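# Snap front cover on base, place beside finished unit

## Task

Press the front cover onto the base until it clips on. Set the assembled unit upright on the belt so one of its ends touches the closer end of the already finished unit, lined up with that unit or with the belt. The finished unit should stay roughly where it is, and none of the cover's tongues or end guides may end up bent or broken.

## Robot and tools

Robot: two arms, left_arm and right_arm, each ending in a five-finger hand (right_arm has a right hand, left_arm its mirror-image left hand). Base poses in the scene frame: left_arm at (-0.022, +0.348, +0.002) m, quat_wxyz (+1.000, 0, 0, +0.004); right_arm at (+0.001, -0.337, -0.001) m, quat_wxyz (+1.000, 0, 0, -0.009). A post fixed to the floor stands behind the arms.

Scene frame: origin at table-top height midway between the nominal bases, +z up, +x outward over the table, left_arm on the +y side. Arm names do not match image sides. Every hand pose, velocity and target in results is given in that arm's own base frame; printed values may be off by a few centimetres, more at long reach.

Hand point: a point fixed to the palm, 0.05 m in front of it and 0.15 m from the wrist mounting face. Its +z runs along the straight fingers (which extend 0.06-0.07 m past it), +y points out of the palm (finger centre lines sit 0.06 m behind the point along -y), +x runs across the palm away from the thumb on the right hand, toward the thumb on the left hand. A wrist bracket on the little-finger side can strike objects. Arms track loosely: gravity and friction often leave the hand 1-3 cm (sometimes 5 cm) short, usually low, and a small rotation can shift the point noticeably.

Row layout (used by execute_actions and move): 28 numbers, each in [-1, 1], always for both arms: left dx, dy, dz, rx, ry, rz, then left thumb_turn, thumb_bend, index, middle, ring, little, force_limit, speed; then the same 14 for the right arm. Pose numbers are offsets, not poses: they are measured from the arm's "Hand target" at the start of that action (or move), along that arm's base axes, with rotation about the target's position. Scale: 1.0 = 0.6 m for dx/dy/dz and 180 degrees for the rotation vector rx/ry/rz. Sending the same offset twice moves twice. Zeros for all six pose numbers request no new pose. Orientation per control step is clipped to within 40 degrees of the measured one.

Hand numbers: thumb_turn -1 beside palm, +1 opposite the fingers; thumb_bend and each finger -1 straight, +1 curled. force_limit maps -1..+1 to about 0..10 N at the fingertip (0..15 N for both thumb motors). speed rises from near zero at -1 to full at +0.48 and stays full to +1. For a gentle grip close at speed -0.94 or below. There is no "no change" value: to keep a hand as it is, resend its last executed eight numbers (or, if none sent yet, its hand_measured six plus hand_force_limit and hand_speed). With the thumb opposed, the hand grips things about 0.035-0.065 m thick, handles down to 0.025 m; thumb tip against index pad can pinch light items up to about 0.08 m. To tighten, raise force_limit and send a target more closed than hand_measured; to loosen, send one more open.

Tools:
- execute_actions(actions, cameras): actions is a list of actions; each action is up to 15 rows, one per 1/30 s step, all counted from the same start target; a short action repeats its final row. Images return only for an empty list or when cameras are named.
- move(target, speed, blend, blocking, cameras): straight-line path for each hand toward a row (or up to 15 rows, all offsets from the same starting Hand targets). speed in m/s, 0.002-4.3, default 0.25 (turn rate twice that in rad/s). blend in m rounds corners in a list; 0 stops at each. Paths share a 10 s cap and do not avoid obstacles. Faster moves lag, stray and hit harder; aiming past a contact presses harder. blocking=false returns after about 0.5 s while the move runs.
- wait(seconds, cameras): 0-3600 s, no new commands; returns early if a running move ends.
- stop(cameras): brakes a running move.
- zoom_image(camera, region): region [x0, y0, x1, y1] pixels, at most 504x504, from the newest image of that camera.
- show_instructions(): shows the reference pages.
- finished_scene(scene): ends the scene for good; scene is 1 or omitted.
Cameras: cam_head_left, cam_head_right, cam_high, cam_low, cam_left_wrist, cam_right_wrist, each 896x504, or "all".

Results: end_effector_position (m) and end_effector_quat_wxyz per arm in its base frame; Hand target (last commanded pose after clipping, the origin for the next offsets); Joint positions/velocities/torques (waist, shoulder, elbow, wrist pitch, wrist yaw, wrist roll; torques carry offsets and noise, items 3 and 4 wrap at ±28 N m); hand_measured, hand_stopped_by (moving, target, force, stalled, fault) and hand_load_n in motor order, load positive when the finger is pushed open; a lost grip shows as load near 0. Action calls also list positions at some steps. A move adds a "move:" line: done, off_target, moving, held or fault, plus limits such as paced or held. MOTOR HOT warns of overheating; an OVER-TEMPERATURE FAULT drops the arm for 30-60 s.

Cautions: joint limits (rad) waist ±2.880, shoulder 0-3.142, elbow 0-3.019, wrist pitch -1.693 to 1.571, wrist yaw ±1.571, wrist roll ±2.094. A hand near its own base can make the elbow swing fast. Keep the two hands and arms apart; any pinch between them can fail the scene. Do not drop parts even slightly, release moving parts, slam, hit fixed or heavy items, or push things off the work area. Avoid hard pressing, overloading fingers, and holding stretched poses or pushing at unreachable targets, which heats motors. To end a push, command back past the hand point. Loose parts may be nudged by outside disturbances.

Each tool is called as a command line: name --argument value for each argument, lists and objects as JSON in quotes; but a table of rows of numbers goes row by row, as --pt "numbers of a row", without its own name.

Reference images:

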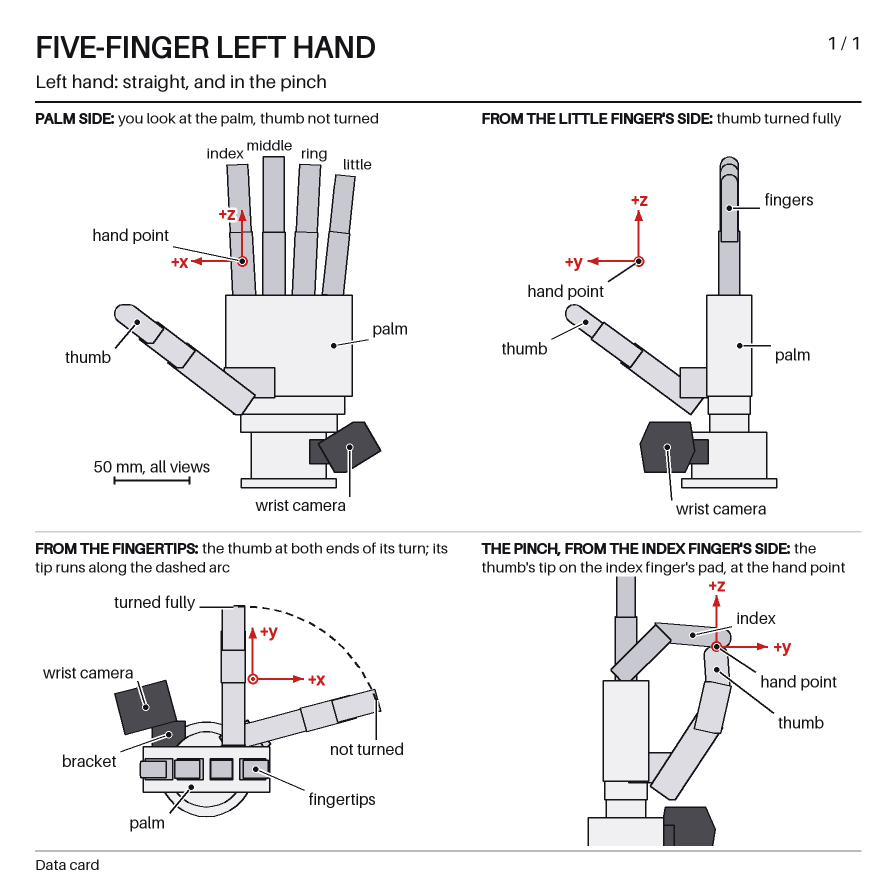

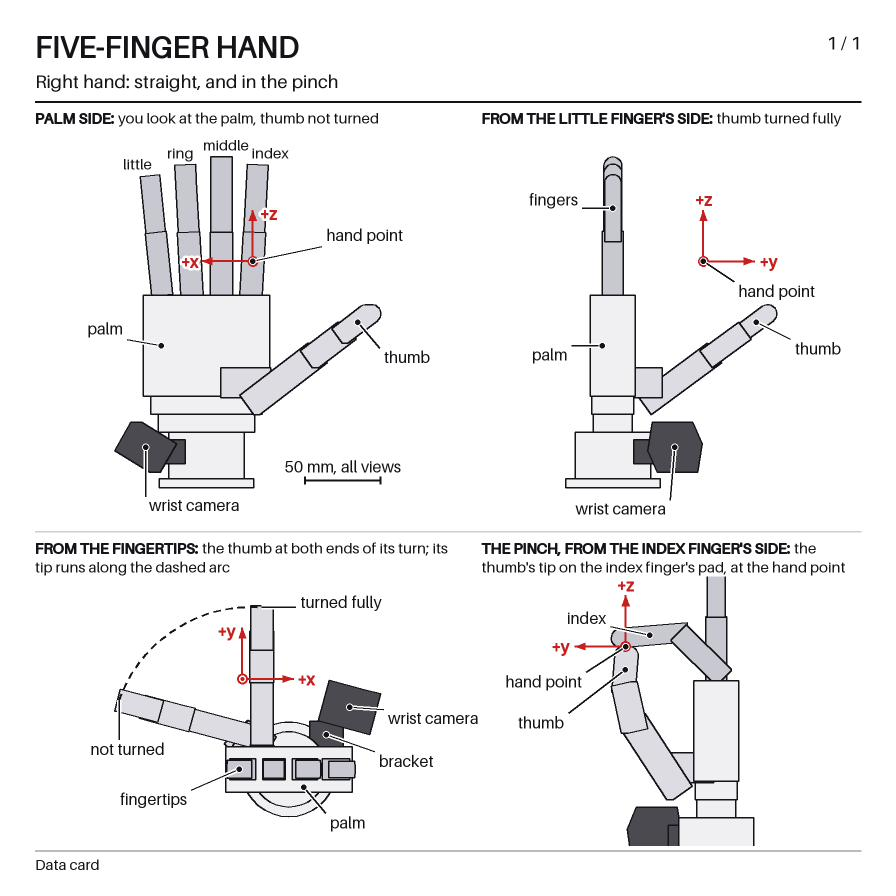

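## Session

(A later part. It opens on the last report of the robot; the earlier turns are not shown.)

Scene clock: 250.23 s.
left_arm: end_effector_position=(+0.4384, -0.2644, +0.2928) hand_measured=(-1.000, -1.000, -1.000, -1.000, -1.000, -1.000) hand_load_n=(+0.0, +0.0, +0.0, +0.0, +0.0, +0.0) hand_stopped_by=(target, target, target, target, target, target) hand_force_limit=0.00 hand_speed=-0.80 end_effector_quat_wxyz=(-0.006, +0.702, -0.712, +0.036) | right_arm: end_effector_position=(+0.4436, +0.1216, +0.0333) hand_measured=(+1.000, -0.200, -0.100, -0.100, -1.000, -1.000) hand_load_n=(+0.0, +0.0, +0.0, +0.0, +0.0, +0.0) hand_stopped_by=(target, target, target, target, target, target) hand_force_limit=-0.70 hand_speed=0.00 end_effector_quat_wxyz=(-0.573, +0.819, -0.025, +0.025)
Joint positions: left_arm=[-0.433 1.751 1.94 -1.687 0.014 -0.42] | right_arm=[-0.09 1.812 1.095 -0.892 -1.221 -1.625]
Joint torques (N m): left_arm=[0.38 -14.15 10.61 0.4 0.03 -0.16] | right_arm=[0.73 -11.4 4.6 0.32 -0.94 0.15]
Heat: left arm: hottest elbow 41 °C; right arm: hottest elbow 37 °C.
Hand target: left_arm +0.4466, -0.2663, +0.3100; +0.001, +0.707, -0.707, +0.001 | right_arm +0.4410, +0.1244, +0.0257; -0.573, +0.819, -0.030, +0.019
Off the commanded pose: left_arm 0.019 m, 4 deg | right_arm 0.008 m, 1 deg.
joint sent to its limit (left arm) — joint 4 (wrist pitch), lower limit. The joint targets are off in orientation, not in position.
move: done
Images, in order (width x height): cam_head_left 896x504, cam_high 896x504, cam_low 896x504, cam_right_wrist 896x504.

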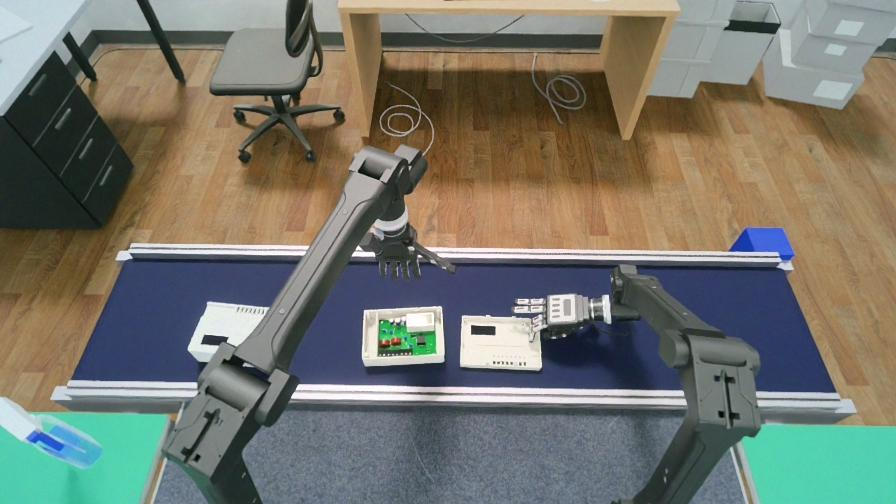

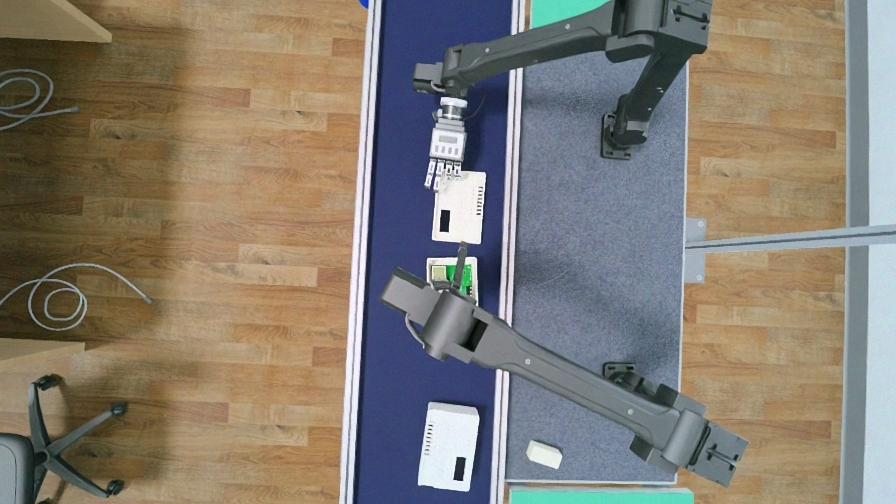

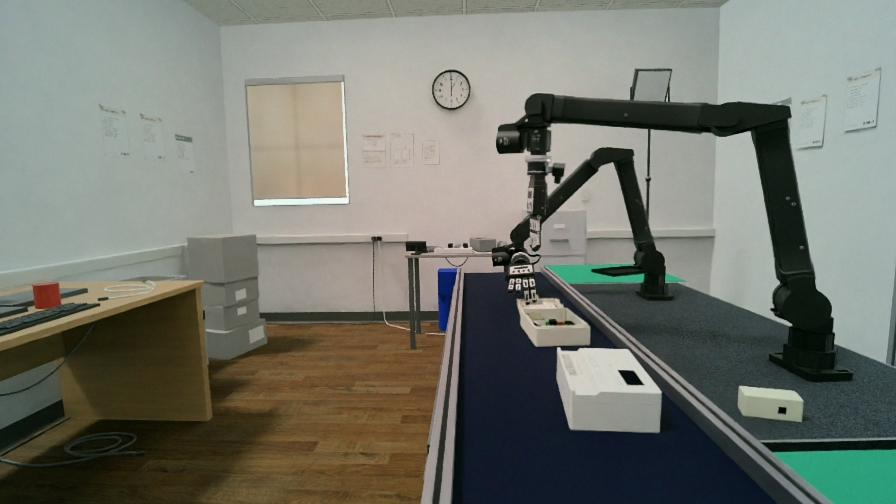

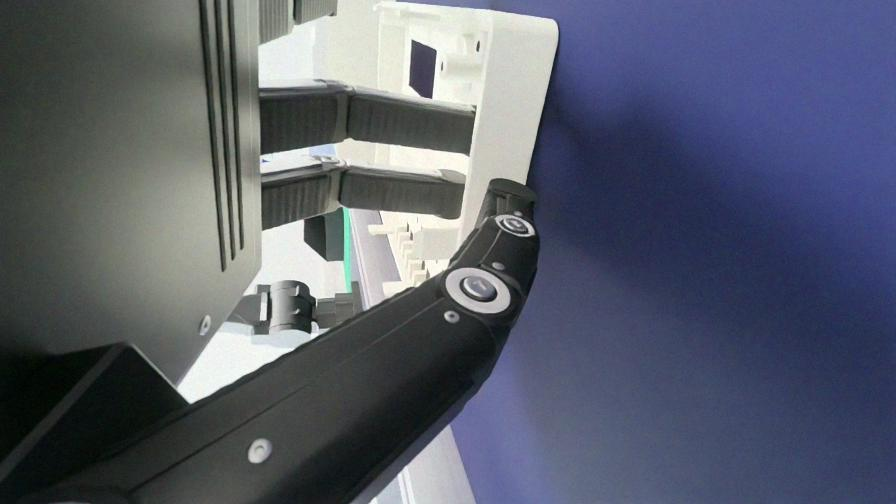

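move --target '[0,0,0,0,0,0,-1,-1,-1,-1,-1,-1,0,-0.8, -0.003,0.0,-0.015,0,0,0,1,-0.2,-0.1,-0.1,-1,-1,-0.7,0]' --cameras '["cam_right_wrist", "cam_head_left"]' --speed 0.05

zoom_image --camera "cam_right_wrist" --region '[400, 0, 640, 340]'

zoom_image --camera "cam_head_left" --region '[450, 260, 630, 390]'

Scene clock: 258.57 s.
left_arm: end_effector_position=(+0.4384, -0.2644, +0.2928) hand_measured=(-1.000, -1.000, -1.000, -1.000, -1.000, -1.000) hand_load_n=(+0.0, +0.0, +0.0, +0.0, +0.0, +0.0) hand_stopped_by=(target, target, target, target, target, target) hand_force_limit=0.00 hand_speed=-0.80 end_effector_quat_wxyz=(-0.006, +0.702, -0.712, +0.036) | right_arm: end_effector_position=(+0.4446, +0.1224, +0.0324) hand_measured=(+1.000, -0.200, -0.100, -0.100, -1.000, -1.000) hand_load_n=(+0.0, +0.0, +0.0, -0.5, +0.0, +0.0) hand_stopped_by=(target, target, target, target, target, target) hand_force_limit=-0.70 hand_speed=0.00 end_effector_quat_wxyz=(-0.575, +0.817, -0.023, +0.030)
Joint positions: left_arm=[-0.433 1.751 1.94 -1.687 0.014 -0.42] | right_arm=[-0.09 1.812 1.089 -0.872 -1.228 -1.622]
Joint torques (N m): left_arm=[0.5 -14.92 10.61 0.38 0.02 -0.14] | right_arm=[0.67 -10.52 4.18 0.44 -0.64 0.11]
Heat: left arm: hottest elbow 41 °C; right arm: hottest elbow 36 °C.
Hand target: left_arm +0.4466, -0.2663, +0.3100; +0.001, +0.707, -0.707, +0.001 | right_arm +0.4393, +0.1245, +0.0168; -0.573, +0.819, -0.030, +0.019
Off the commanded pose: left_arm 0.019 m, 4 deg | right_arm 0.017 m, 2 deg.
joint sent to its limit (left arm) — joint 4 (wrist pitch), lower limit. The joint targets are off in orientation, not in position.
move: off_target (right_arm)
Images, in order (width x height): cam_head_left 896x504, cam_right_wrist 896x504.

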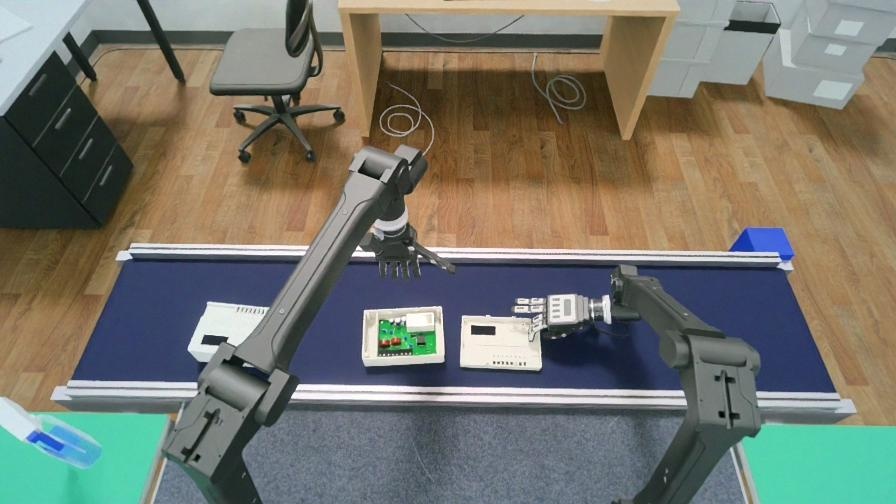

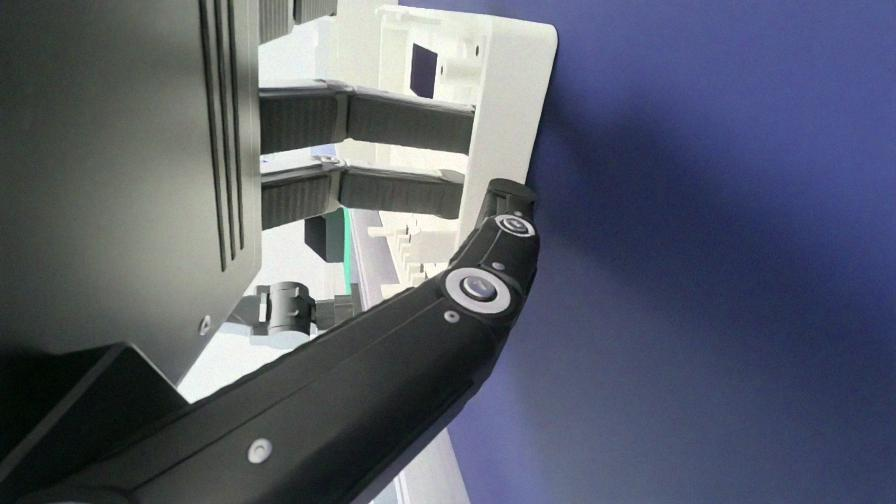

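Scaled by 1.482 from the camera's image (finer frame: 1280x720).

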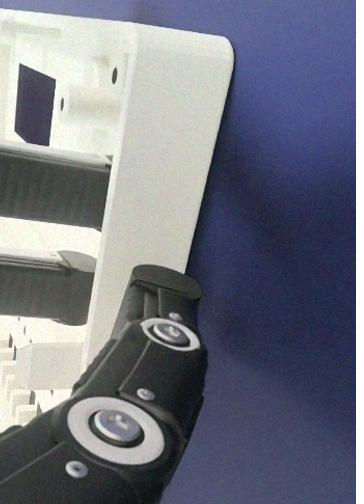

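Scaled by 2.800 from the camera's image (finer frame: 1280x720).

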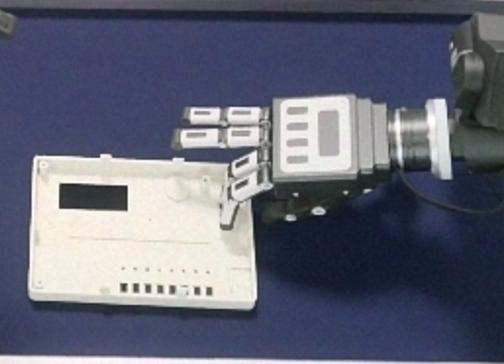

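move --target '[0,0,0,0,0,0,-1,-1,-1,-1,-1,-1,0,-0.8, 0.005,0.0,0.024,0,0,0,1,-0.05,-0.1,-0.1,-1,-1,-0.5,-0.7]' --cameras '["cam_right_wrist"]' --speed 0.05

move --target '[0,0,0,0,0,0,-1,-1,-1,-1,-1,-1,0,-0.8, 0,0.0,0,0,0,0,1,-0.05,0.4,0.4,-1,-1,-0.5,-0.8]' --cameras '["cam_right_wrist"]' --speed 0.05

zoom_image --camera "cam_right_wrist" --region '[400, 0, 640, 340]'

Scene clock: 264.77 s.
left_arm: end_effector_position=(+0.4384, -0.2644, +0.2928) hand_measured=(-1.000, -1.000, -1.000, -1.000, -1.000, -1.000) hand_load_n=(+0.0, +0.0, +0.0, +0.0, -0.5, +0.0) hand_stopped_by=(target, target, target, target, target, target) hand_force_limit=0.00 hand_speed=-0.80 end_effector_quat_wxyz=(-0.006, +0.702, -0.712, +0.036) | right_arm: end_effector_position=(+0.4443, +0.1225, +0.0325) hand_measured=(+1.000, -0.050, -0.100, -0.100, -1.000, -1.000) hand_load_n=(+0.0, +0.0, +0.0, +0.0, +0.0, +0.0) hand_stopped_by=(target, target, target, target, target, target) hand_force_limit=-0.50 hand_speed=-0.70 end_effector_quat_wxyz=(-0.575, +0.817, -0.024, +0.029)
Joint positions: left_arm=[-0.433 1.751 1.94 -1.687 0.014 -0.42] | right_arm=[-0.09 1.812 1.089 -0.874 -1.228 -1.621]
Joint torques (N m): left_arm=[0.32 -14.21 10.59 0.35 0.01 -0.16] | right_arm=[0.79 -11.93 5.52 -0.8 -0.64 0.13]
Heat: left arm: hottest elbow 41 °C; right arm: hottest elbow 36 °C.
Hand target: left_arm +0.4466, -0.2663, +0.3100; +0.001, +0.707, -0.707, +0.001 | right_arm +0.4423, +0.1245, +0.0312; -0.573, +0.819, -0.030, +0.019
Off the commanded pose: left_arm 0.019 m, 4 deg | right_arm 0.003 m, 1 deg.
joint sent to its limit (left arm) — joint 4 (wrist pitch), lower limit. The joint targets are off in orientation, not in position.
move: done

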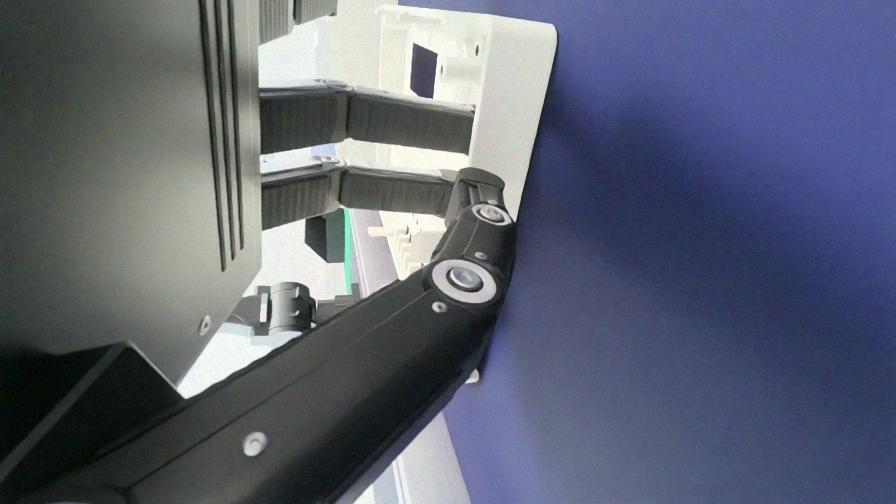

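Scene clock: 265.53 s.
left_arm: end_effector_position=(+0.4384, -0.2644, +0.2928) hand_measured=(-1.000, -1.000, -1.000, -1.000, -1.000, -1.000) hand_load_n=(+0.0, +0.0, +0.0, +0.0, +0.0, +0.0) hand_stopped_by=(target, target, target, target, target, target) hand_force_limit=0.00 hand_speed=-0.80 end_effector_quat_wxyz=(-0.006, +0.702, -0.712, +0.036) | right_arm: end_effector_position=(+0.4436, +0.1235, +0.0335) hand_measured=(+1.000, -0.050, +0.176, +0.156, -1.000, -1.000) hand_load_n=(+0.0, +0.5, +2.5, +2.0, +0.0, +0.0) hand_stopped_by=(target, target, force, force, target, target) hand_force_limit=-0.50 hand_speed=-0.80 end_effector_quat_wxyz=(-0.578, +0.815, -0.025, +0.028)
Joint positions: left_arm=[-0.433 1.751 1.94 -1.687 0.014 -0.42] | right_arm=[-0.089 1.812 1.089 -0.877 -1.233 -1.62]
Joint torques (N m): left_arm=[-0.09 -14.51 10.54 0.46 0.06 -0.13] | right_arm=[0.73 -11.93 5.53 -0.68 -0.42 0.13]
Heat: left arm: hottest elbow 41 °C; right arm: hottest elbow 36 °C.
Hand target: left_arm +0.4466, -0.2663, +0.3100; +0.001, +0.707, -0.707, +0.001 | right_arm +0.4424, +0.1245, +0.0312; -0.573, +0.819, -0.030, +0.019
Off the commanded pose: left_arm 0.019 m, 4 deg | right_arm 0.003 m, 1 deg.
joint sent to its limit (left arm) — joint 4 (wrist pitch), lower limit. The joint targets are off in orientation, not in position.
move: done

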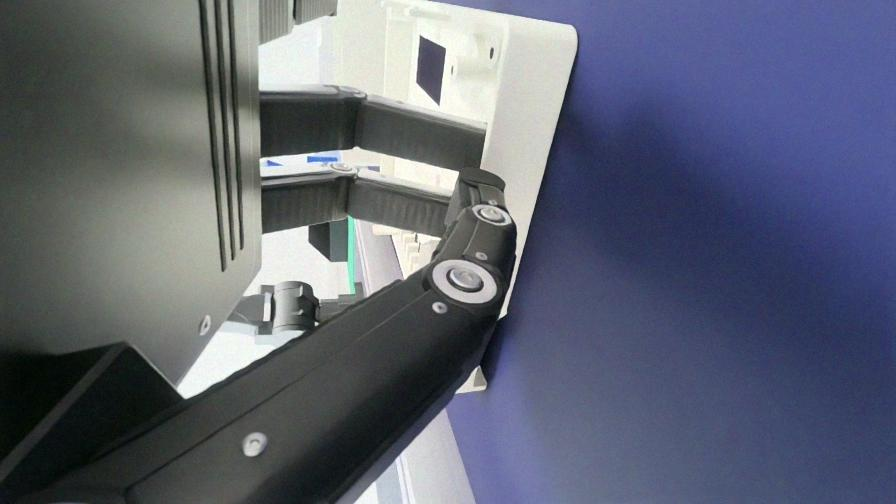

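Scaled by 1.482 from the camera's image (finer frame: 1280x720).

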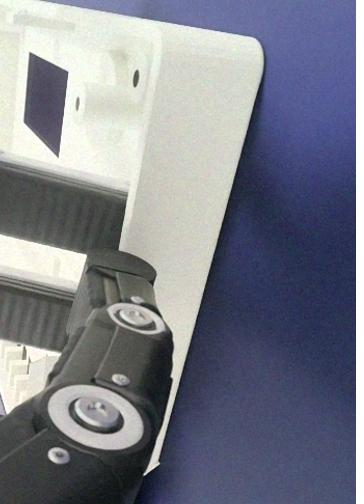

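move --target '[0,0,0,0,0,0,-1,-1,-1,-1,-1,-1,0,-0.8, 0,0.0,0,0,0,0,1,-0.05,0.5,0.5,-1,-1,-0.1,-0.85]' --cameras '["cam_right_wrist"]' --speed 0.05

move --target '[0,0,0,0,0,0,-1,-1,-1,-1,-1,-1,0,-0.8, 0,0.003,0.055,-0.048,0,0,1,-0.05,0.5,0.5,-1,-1,-0.1,-0.85]' --cameras '["cam_right_wrist", "cam_head_left", "cam_high", "cam_low"]' --speed 0.05

zoom_image --camera "cam_head_left" --region '[450, 260, 630, 390]'

Scene clock: 272.57 s.
left_arm: end_effector_position=(+0.4384, -0.2644, +0.2928) hand_measured=(-1.000, -1.000, -1.000, -1.000, -1.000, -1.000) hand_load_n=(+0.0, +0.0, +0.0, +0.0, +0.0, +0.0) hand_stopped_by=(target, target, target, target, target, target) hand_force_limit=0.00 hand_speed=-0.80 end_effector_quat_wxyz=(-0.006, +0.702, -0.712, +0.036) | right_arm: end_effector_position=(+0.4436, +0.1235, +0.0335) hand_measured=(+1.000, -0.050, +0.200, +0.180, -1.000, -1.000) hand_load_n=(+0.0, +1.5, +5.5, +7.0, +0.0, +0.0) hand_stopped_by=(target, target, force, force, target, target) hand_force_limit=-0.10 hand_speed=-0.85 end_effector_quat_wxyz=(-0.578, +0.815, -0.025, +0.028)
Joint positions: left_arm=[-0.433 1.751 1.94 -1.687 0.014 -0.42] | right_arm=[-0.089 1.812 1.089 -0.877 -1.233 -1.62]
Joint torques (N m): left_arm=[0.15 -14.86 10.63 0.39 0.06 -0.17] | right_arm=[0.67 -11.93 5.53 -0.66 -0.42 0.12]
Heat: left arm: hottest elbow 41 °C; right arm: hottest elbow 36 °C.
Hand target: left_arm +0.4466, -0.2663, +0.3100; +0.001, +0.707, -0.707, +0.001 | right_arm +0.4424, +0.1245, +0.0312; -0.573, +0.819, -0.030, +0.019
Off the commanded pose: left_arm 0.019 m, 4 deg | right_arm 0.003 m, 1 deg.
joint sent to its limit (left arm) — joint 4 (wrist pitch), lower limit. The joint targets are off in orientation, not in position.
move: done

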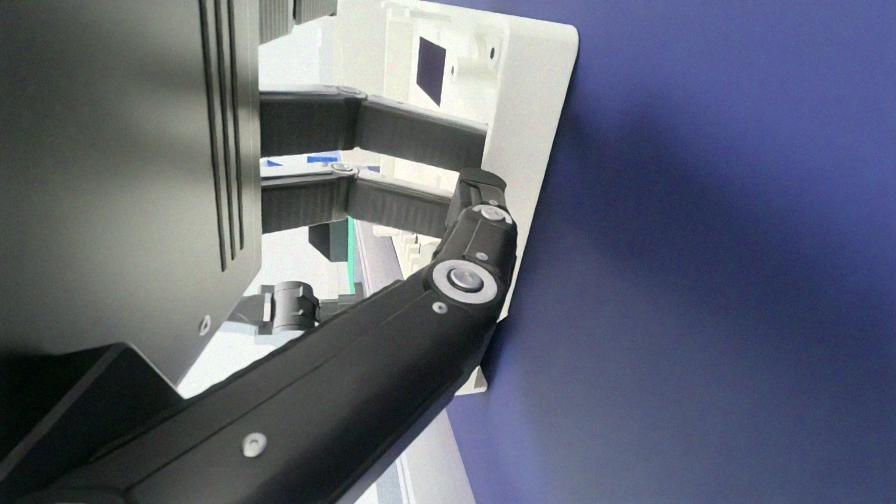

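Scene clock: 274.53 s.
left_arm: end_effector_position=(+0.4384, -0.2644, +0.2928) hand_measured=(-1.000, -1.000, -1.000, -1.000, -1.000, -1.000) hand_load_n=(+0.0, +0.0, +0.0, +0.0, +0.0, +0.0) hand_stopped_by=(target, target, target, target, target, target) hand_force_limit=0.00 hand_speed=-0.80 end_effector_quat_wxyz=(-0.006, +0.702, -0.712, +0.036) | right_arm: end_effector_position=(+0.4361, +0.1212, +0.0532) hand_measured=(+1.000, -0.052, +0.200, +0.180, -1.000, -1.000) hand_load_n=(+0.0, +3.5, +6.0, +6.5, +0.0, +0.0) hand_stopped_by=(target, target, force, force, target, target) hand_force_limit=-0.10 hand_speed=-0.85 end_effector_quat_wxyz=(-0.511, +0.859, -0.031, +0.021)
Joint positions: left_arm=[-0.433 1.751 1.94 -1.687 0.014 -0.42] | right_arm=[-0.049 1.712 1.089 -0.896 -1.073 -1.518]
Joint torques (N m): left_arm=[0.26 -14.8 10.65 0.38 0.05 -0.16] | right_arm=[1.38 -12.28 7.54 -0.72 -0.73 0.23]
Heat: left arm: hottest elbow 41 °C; right arm: hottest elbow 36 °C.
Hand target: left_arm +0.4466, -0.2663, +0.3100; +0.001, +0.707, -0.707, +0.001 | right_arm +0.4423, +0.1263, +0.0643; -0.510, +0.860, -0.028, +0.021
Off the commanded pose: left_arm 0.019 m, 4 deg | right_arm 0.014 m, 0 deg.
joint sent to its limit (left arm) — joint 4 (wrist pitch), lower limit. The joint targets are off in orientation, not in position.
move: off_target (right_arm)
Images, in order (width x height): cam_head_left 896x504, cam_high 896x504, cam_low 896x504, cam_right_wrist 896x504.

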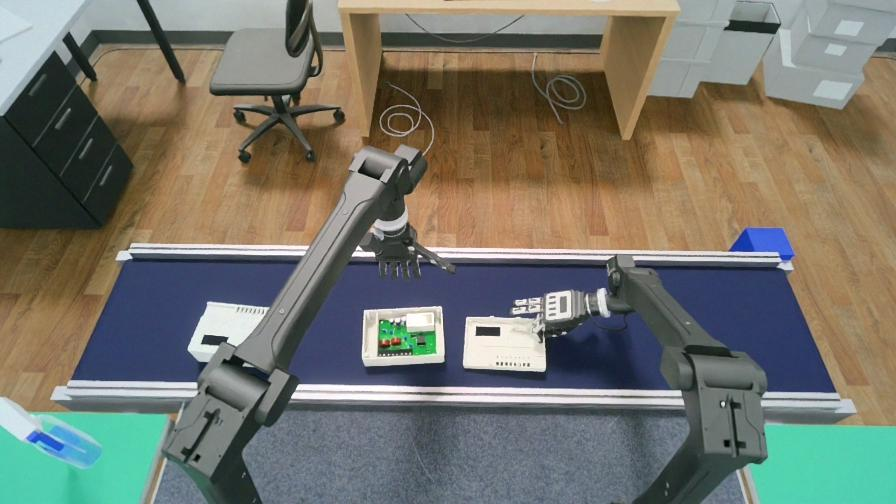

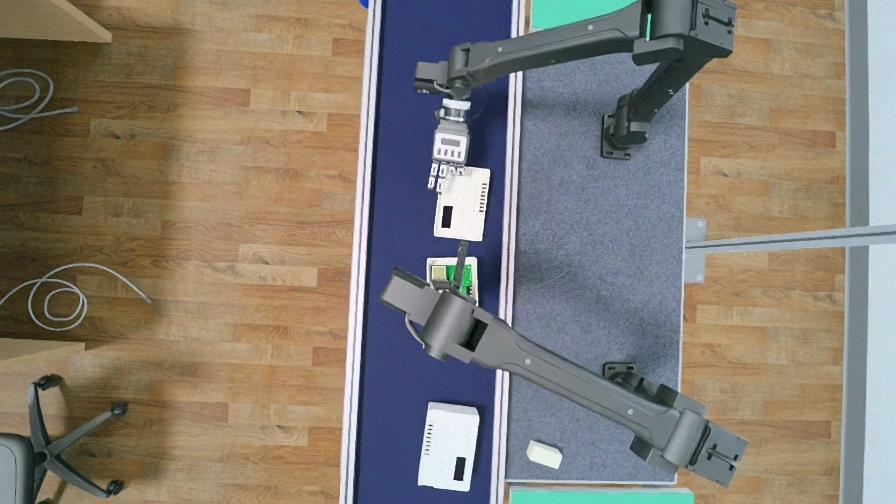

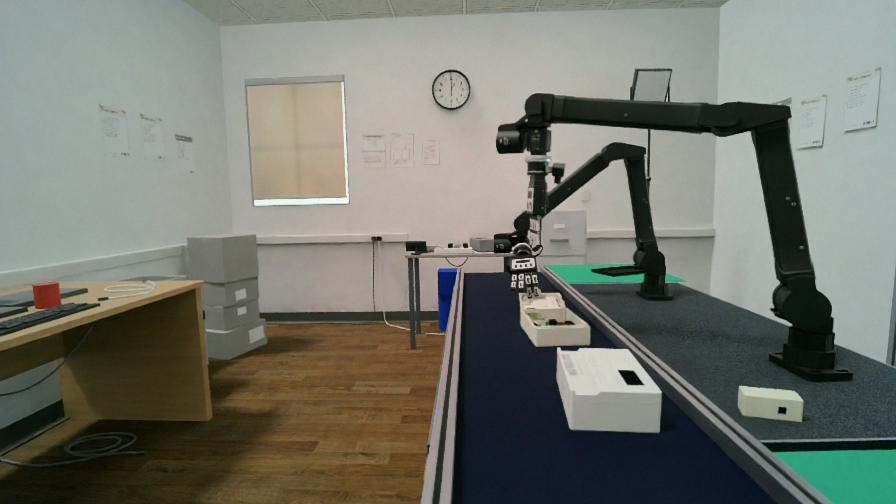

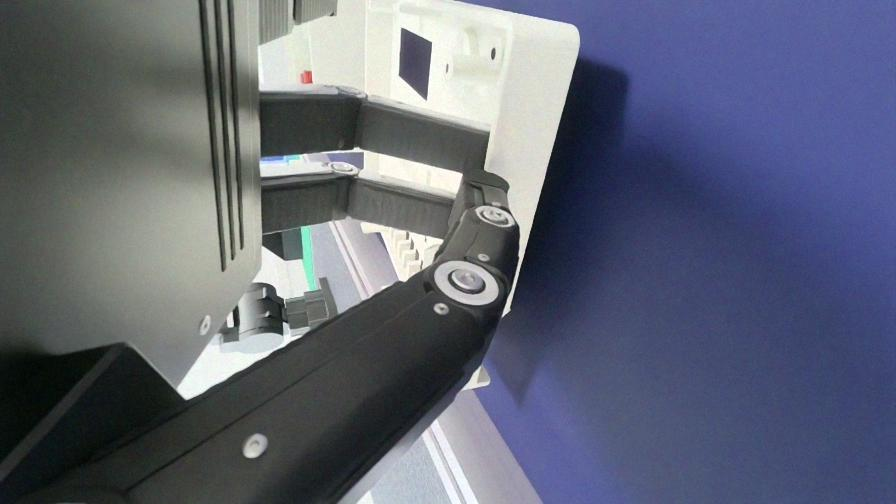

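Scaled by 2.800 from the camera's image (finer frame: 1280x720).

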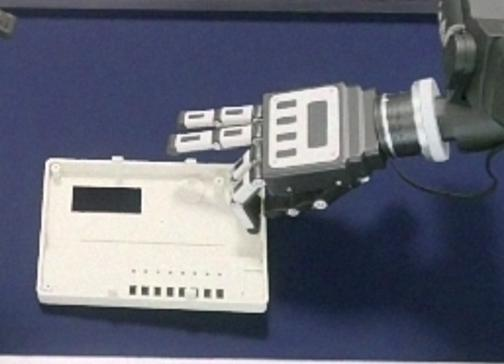

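move --target '[-0.244,0.194,-0.05,0.385,-0.385,-0.385,-1,-1,-1,-1,-1,-1,0,-0.8, 0,0,0,0,0,0,1,-0.05,0.5,0.5,-1,-1,-0.1,-0.85]' --cameras '["cam_head_left", "cam_left_wrist","cam_right_wrist"]'

Scene clock: 290.17 s.
left_arm: end_effector_position=(+0.3006, -0.1458, +0.2793) hand_measured=(-1.000, -1.000, -1.000, -1.000, -1.000, -1.000) hand_load_n=(+0.0, +0.5, +0.0, +0.0, +0.0, +0.0) hand_stopped_by=(target, target, target, target, target, target) hand_force_limit=0.00 hand_speed=-0.80 end_effector_quat_wxyz=(+0.704, -0.005, +0.711, +0.003) | right_arm: end_effector_position=(+0.4361, +0.1212, +0.0532) hand_measured=(+1.000, -0.052, +0.200, +0.180, -1.000, -1.000) hand_load_n=(+0.0, +4.0, +5.5, +6.5, +0.0, +0.0) hand_stopped_by=(target, target, force, force, target, target) hand_force_limit=-0.10 hand_speed=-0.85 end_effector_quat_wxyz=(-0.511, +0.859, -0.031, +0.021)
Joint positions: left_arm=[-1.092 0.784 0.431 0.331 -1.104 1.548] | right_arm=[-0.049 1.712 1.089 -0.896 -1.073 -1.518]
Joint torques (N m): left_arm=[-0.62 -0.79 7.62 2.58 0.03 0.19] | right_arm=[1.38 -12.28 7.54 -0.72 -0.72 0.21]
Heat: left arm: hottest elbow 40 °C; right arm: hottest elbow 36 °C.
Hand target: left_arm +0.3002, -0.1498, +0.2800; +0.706, +0.000, +0.708, +0.000 | right_arm +0.4423, +0.1263, +0.0643; -0.510, +0.860, -0.028, +0.021
Off the commanded pose: left_arm 0.004 m, 1 deg | right_arm 0.014 m, 0 deg.
move: done

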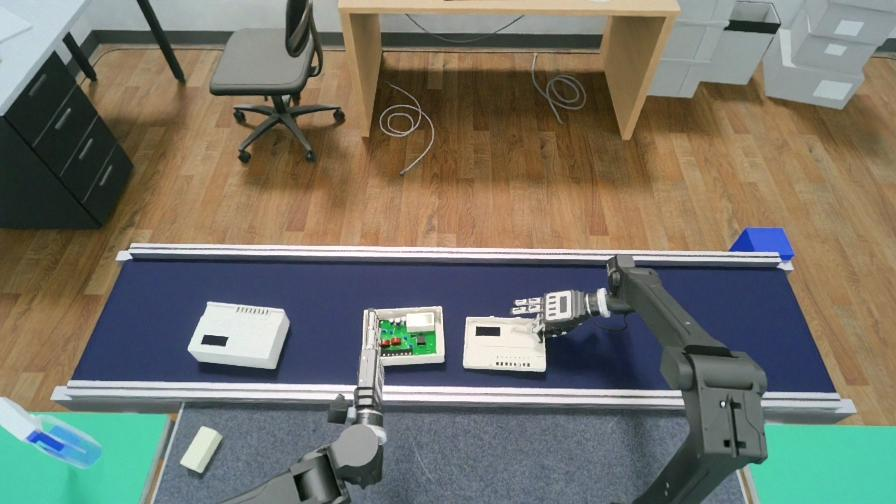

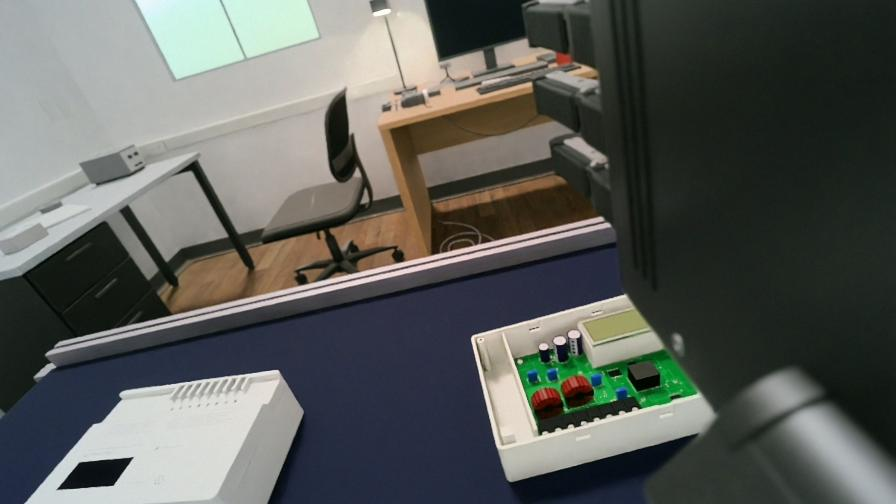

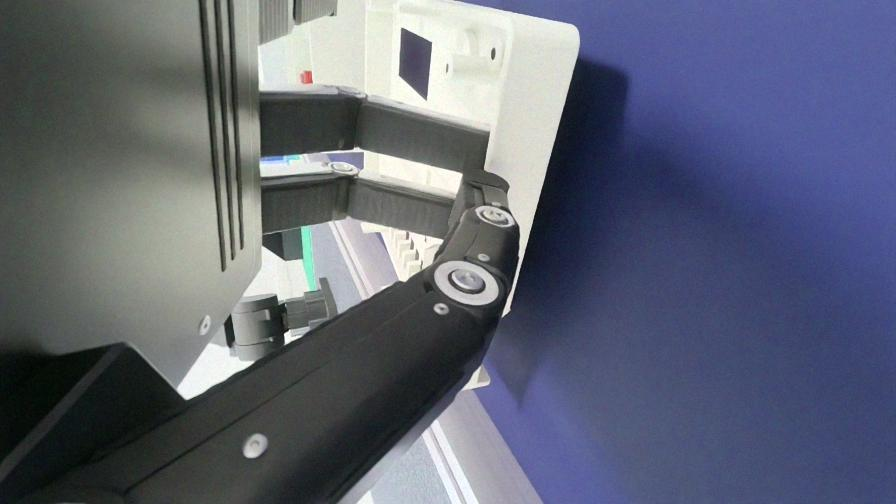

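move --pt "0 0 0 0 0 0 -1 -1 -1 -1 -1 -1 0 -0.8 0.005 0.041 0.13 -0.119 0 0 1 -0.05 0.5 0.5 -1 -1 -0.1 -0.85" --pt "0 0 0 0 0 0 -1 -1 -1 -1 -1 -1 0 -0.8 0.01 0.163 0.27 -0.2856 0 0 1 -0.05 0.5 0.5 -1 -1 -0.1 -0.85" --blend 0.02 --cameras '["cam_head_left", "cam_left_wrist","cam_right_wrist", "cam_low"]' --speed 0.08

Scene clock: 299.03 s.
left_arm: end_effector_position=(+0.3006, -0.1459, +0.2793) hand_measured=(-1.000, -1.000, -1.000, -1.000, -1.000, -1.000) hand_load_n=(+0.0, +0.0, +0.0, +0.0, +0.0, +0.0) hand_stopped_by=(target, target, target, target, target, target) hand_force_limit=0.00 hand_speed=-0.80 end_effector_quat_wxyz=(+0.704, -0.005, +0.711, +0.003) | right_arm: end_effector_position=(+0.4409, +0.2150, +0.2190) hand_measured=(+1.000, -0.050, +0.200, +0.180, -1.000, -1.000) hand_load_n=(+0.0, +0.0, +0.0, +0.0, +0.0, +0.0) hand_stopped_by=(target, target, force, force, target, target) hand_force_limit=-0.10 hand_speed=-0.85 end_effector_quat_wxyz=(-0.085, +0.996, -0.014, +0.026)
Joint positions: left_arm=[-1.093 0.784 0.431 0.331 -1.104 1.549] | right_arm=[0.481 1.678 1.667 -1.431 -0.124 -1.054]
Joint torques (N m): left_arm=[-0.91 -0.32 7.69 2.58 0.07 0.19] | right_arm=[1.03 -11.87 10.66 -0.5 -0.01 0.15]
Heat: left arm: hottest elbow 39 °C; right arm: hottest elbow 36 °C.
Hand target: left_arm +0.3001, -0.1499, +0.2800; +0.706, +0.001, +0.708, +0.000 | right_arm +0.4483, +0.2242, +0.2264; -0.087, +0.996, -0.016, +0.031
Off the commanded pose: left_arm 0.004 m, 1 deg | right_arm 0.014 m, 1 deg.
move: off_target (right_arm)
Images, in order (width x height): cam_head_left 896x504, cam_low 896x504, cam_left_wrist 896x504, cam_right_wrist 896x504.

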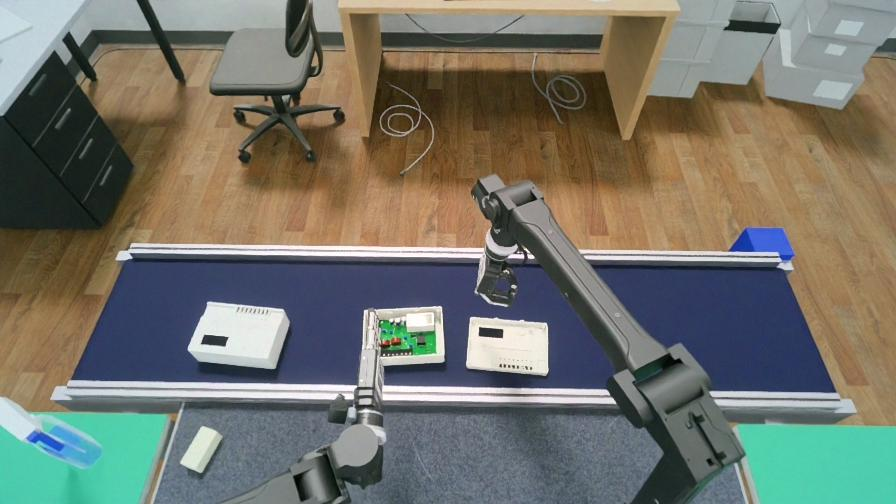

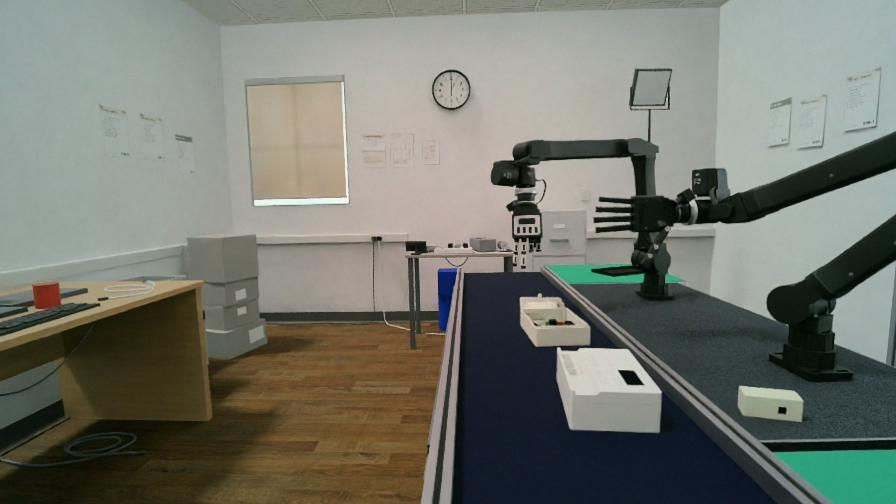

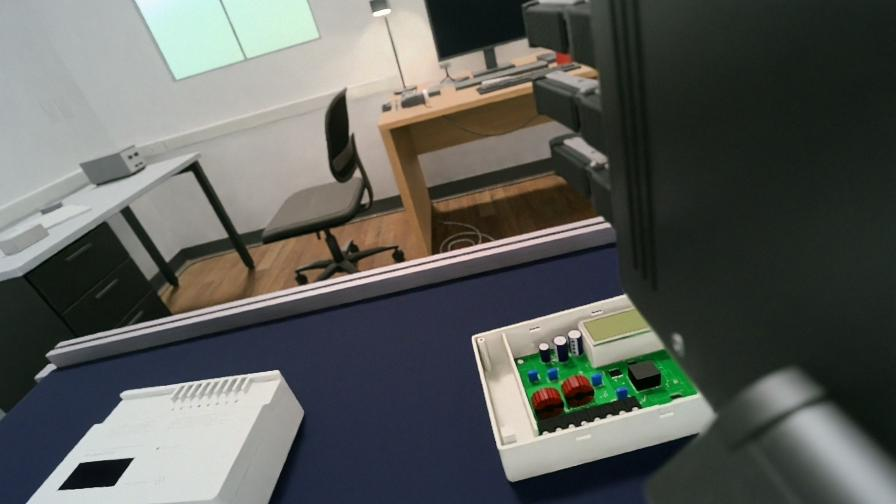

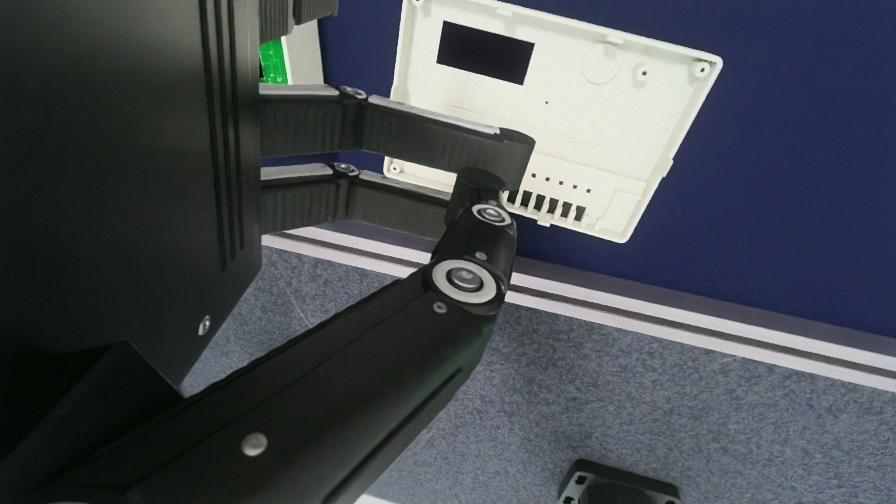

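move --target '[0,0,0,0,0,0,-1,-1,-1,-1,-1,-1,0,-0.8, -0.01,-0.23,-0.21,0.333,0,0,1,-0.22,0,0,-1,-1,-0.1,-0.3]' --cameras '["cam_head_left", "cam_high","cam_right_wrist", "cam_low"]' --speed 0.25

zoom_image --camera "cam_high" --region '[400, 60, 520, 260]'

zoom_image --camera "cam_right_wrist" --region '[360, 0, 700, 340]'

Scene clock: 317.10 s.
left_arm: end_effector_position=(+0.3006, -0.1459, +0.2793) hand_measured=(-1.000, -1.000, -1.000, -1.000, -1.000, -1.000) hand_load_n=(+0.0, +0.0, +0.0, +0.0, +0.0, +0.0) hand_stopped_by=(target, target, target, target, target, target) hand_force_limit=0.00 hand_speed=-0.80 end_effector_quat_wxyz=(+0.704, -0.005, +0.711, +0.003) | right_arm: end_effector_position=(+0.4350, +0.0883, +0.1003) hand_measured=(+1.000, -0.220, +0.000, +0.000, -1.000, -1.000) hand_load_n=(+0.0, +0.5, +0.0, +0.0, +0.0, +0.0) hand_stopped_by=(target, target, target, target, target, target) hand_force_limit=-0.10 hand_speed=-0.30 end_effector_quat_wxyz=(-0.571, +0.820, -0.032, +0.017)
Joint positions: left_arm=[-1.093 0.784 0.431 0.331 -1.104 1.549] | right_arm=[-0.162 1.738 1.197 -1.275 -1.204 -1.824]
Joint torques (N m): left_arm=[-0.79 -0.44 7.84 2.54 0.03 0.17] | right_arm=[-0.09 -10.87 7.36 -1.07 -1 -0.1]
Heat: left arm: hottest elbow 38 °C; right arm: hottest elbow 37 °C.
Hand target: left_arm +0.3001, -0.1499, +0.2800; +0.706, +0.001, +0.708, +0.000 | right_arm +0.4423, +0.0860, +0.1002; -0.572, +0.819, -0.030, +0.019
Off the commanded pose: left_arm 0.004 m, 1 deg | right_arm 0.008 m, 0 deg.
move: done
Images, in order (width x height): cam_head_left 896x504, cam_high 896x504, cam_low 896x504, cam_right_wrist 896x504.

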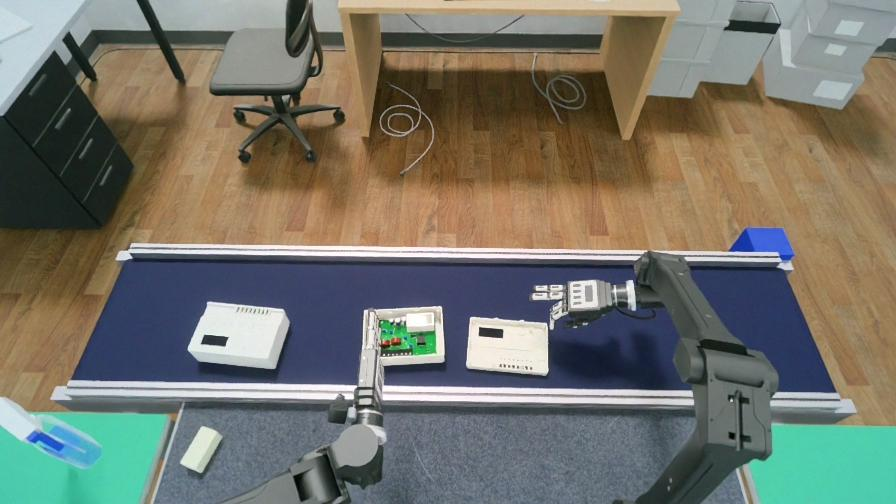

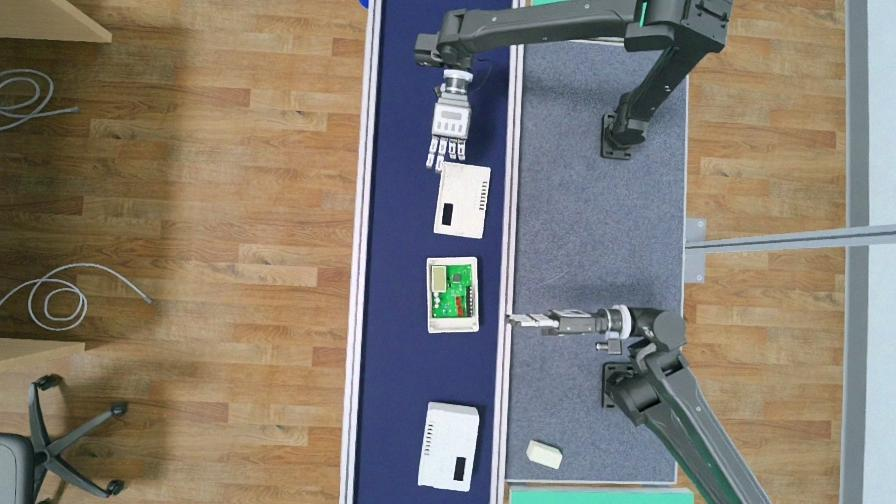

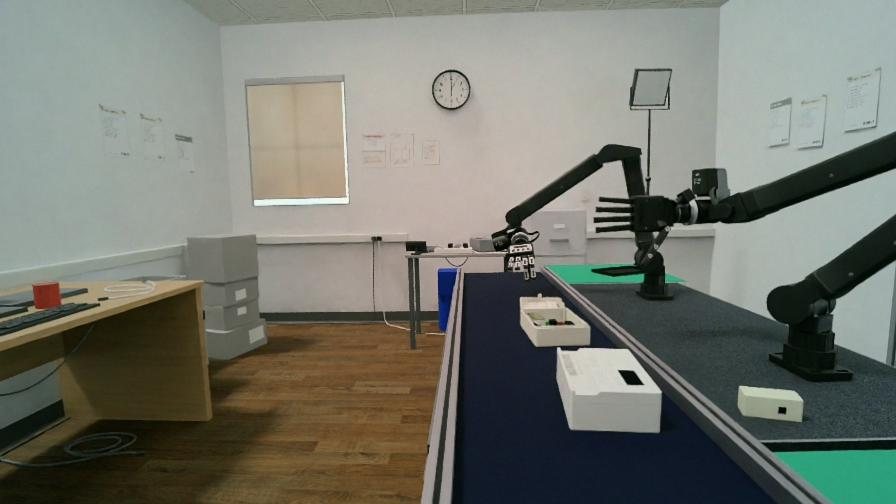

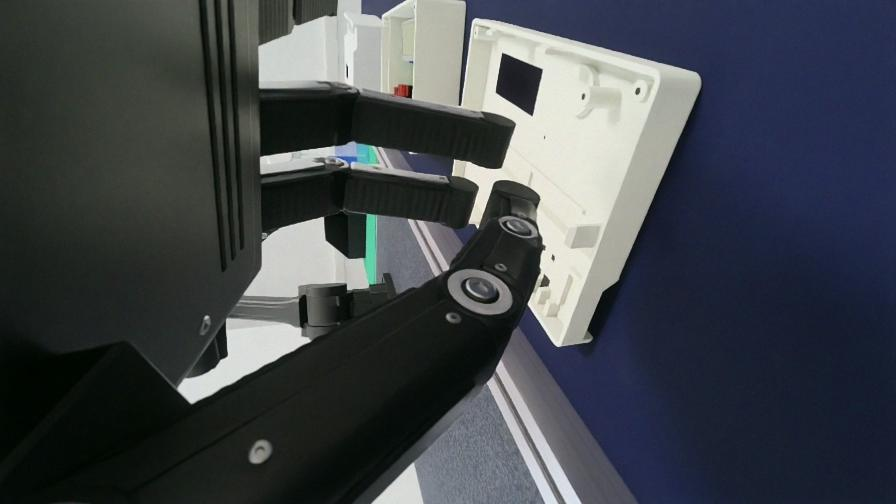

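Scaled by 2.520 from the camera's image (finer frame: 1280x720).

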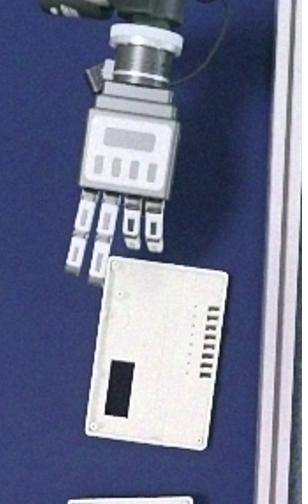

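Scaled by 1.482 from the camera's image (finer frame: 1280x720).

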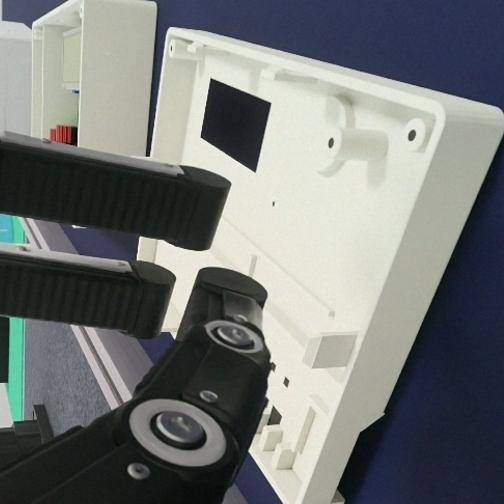

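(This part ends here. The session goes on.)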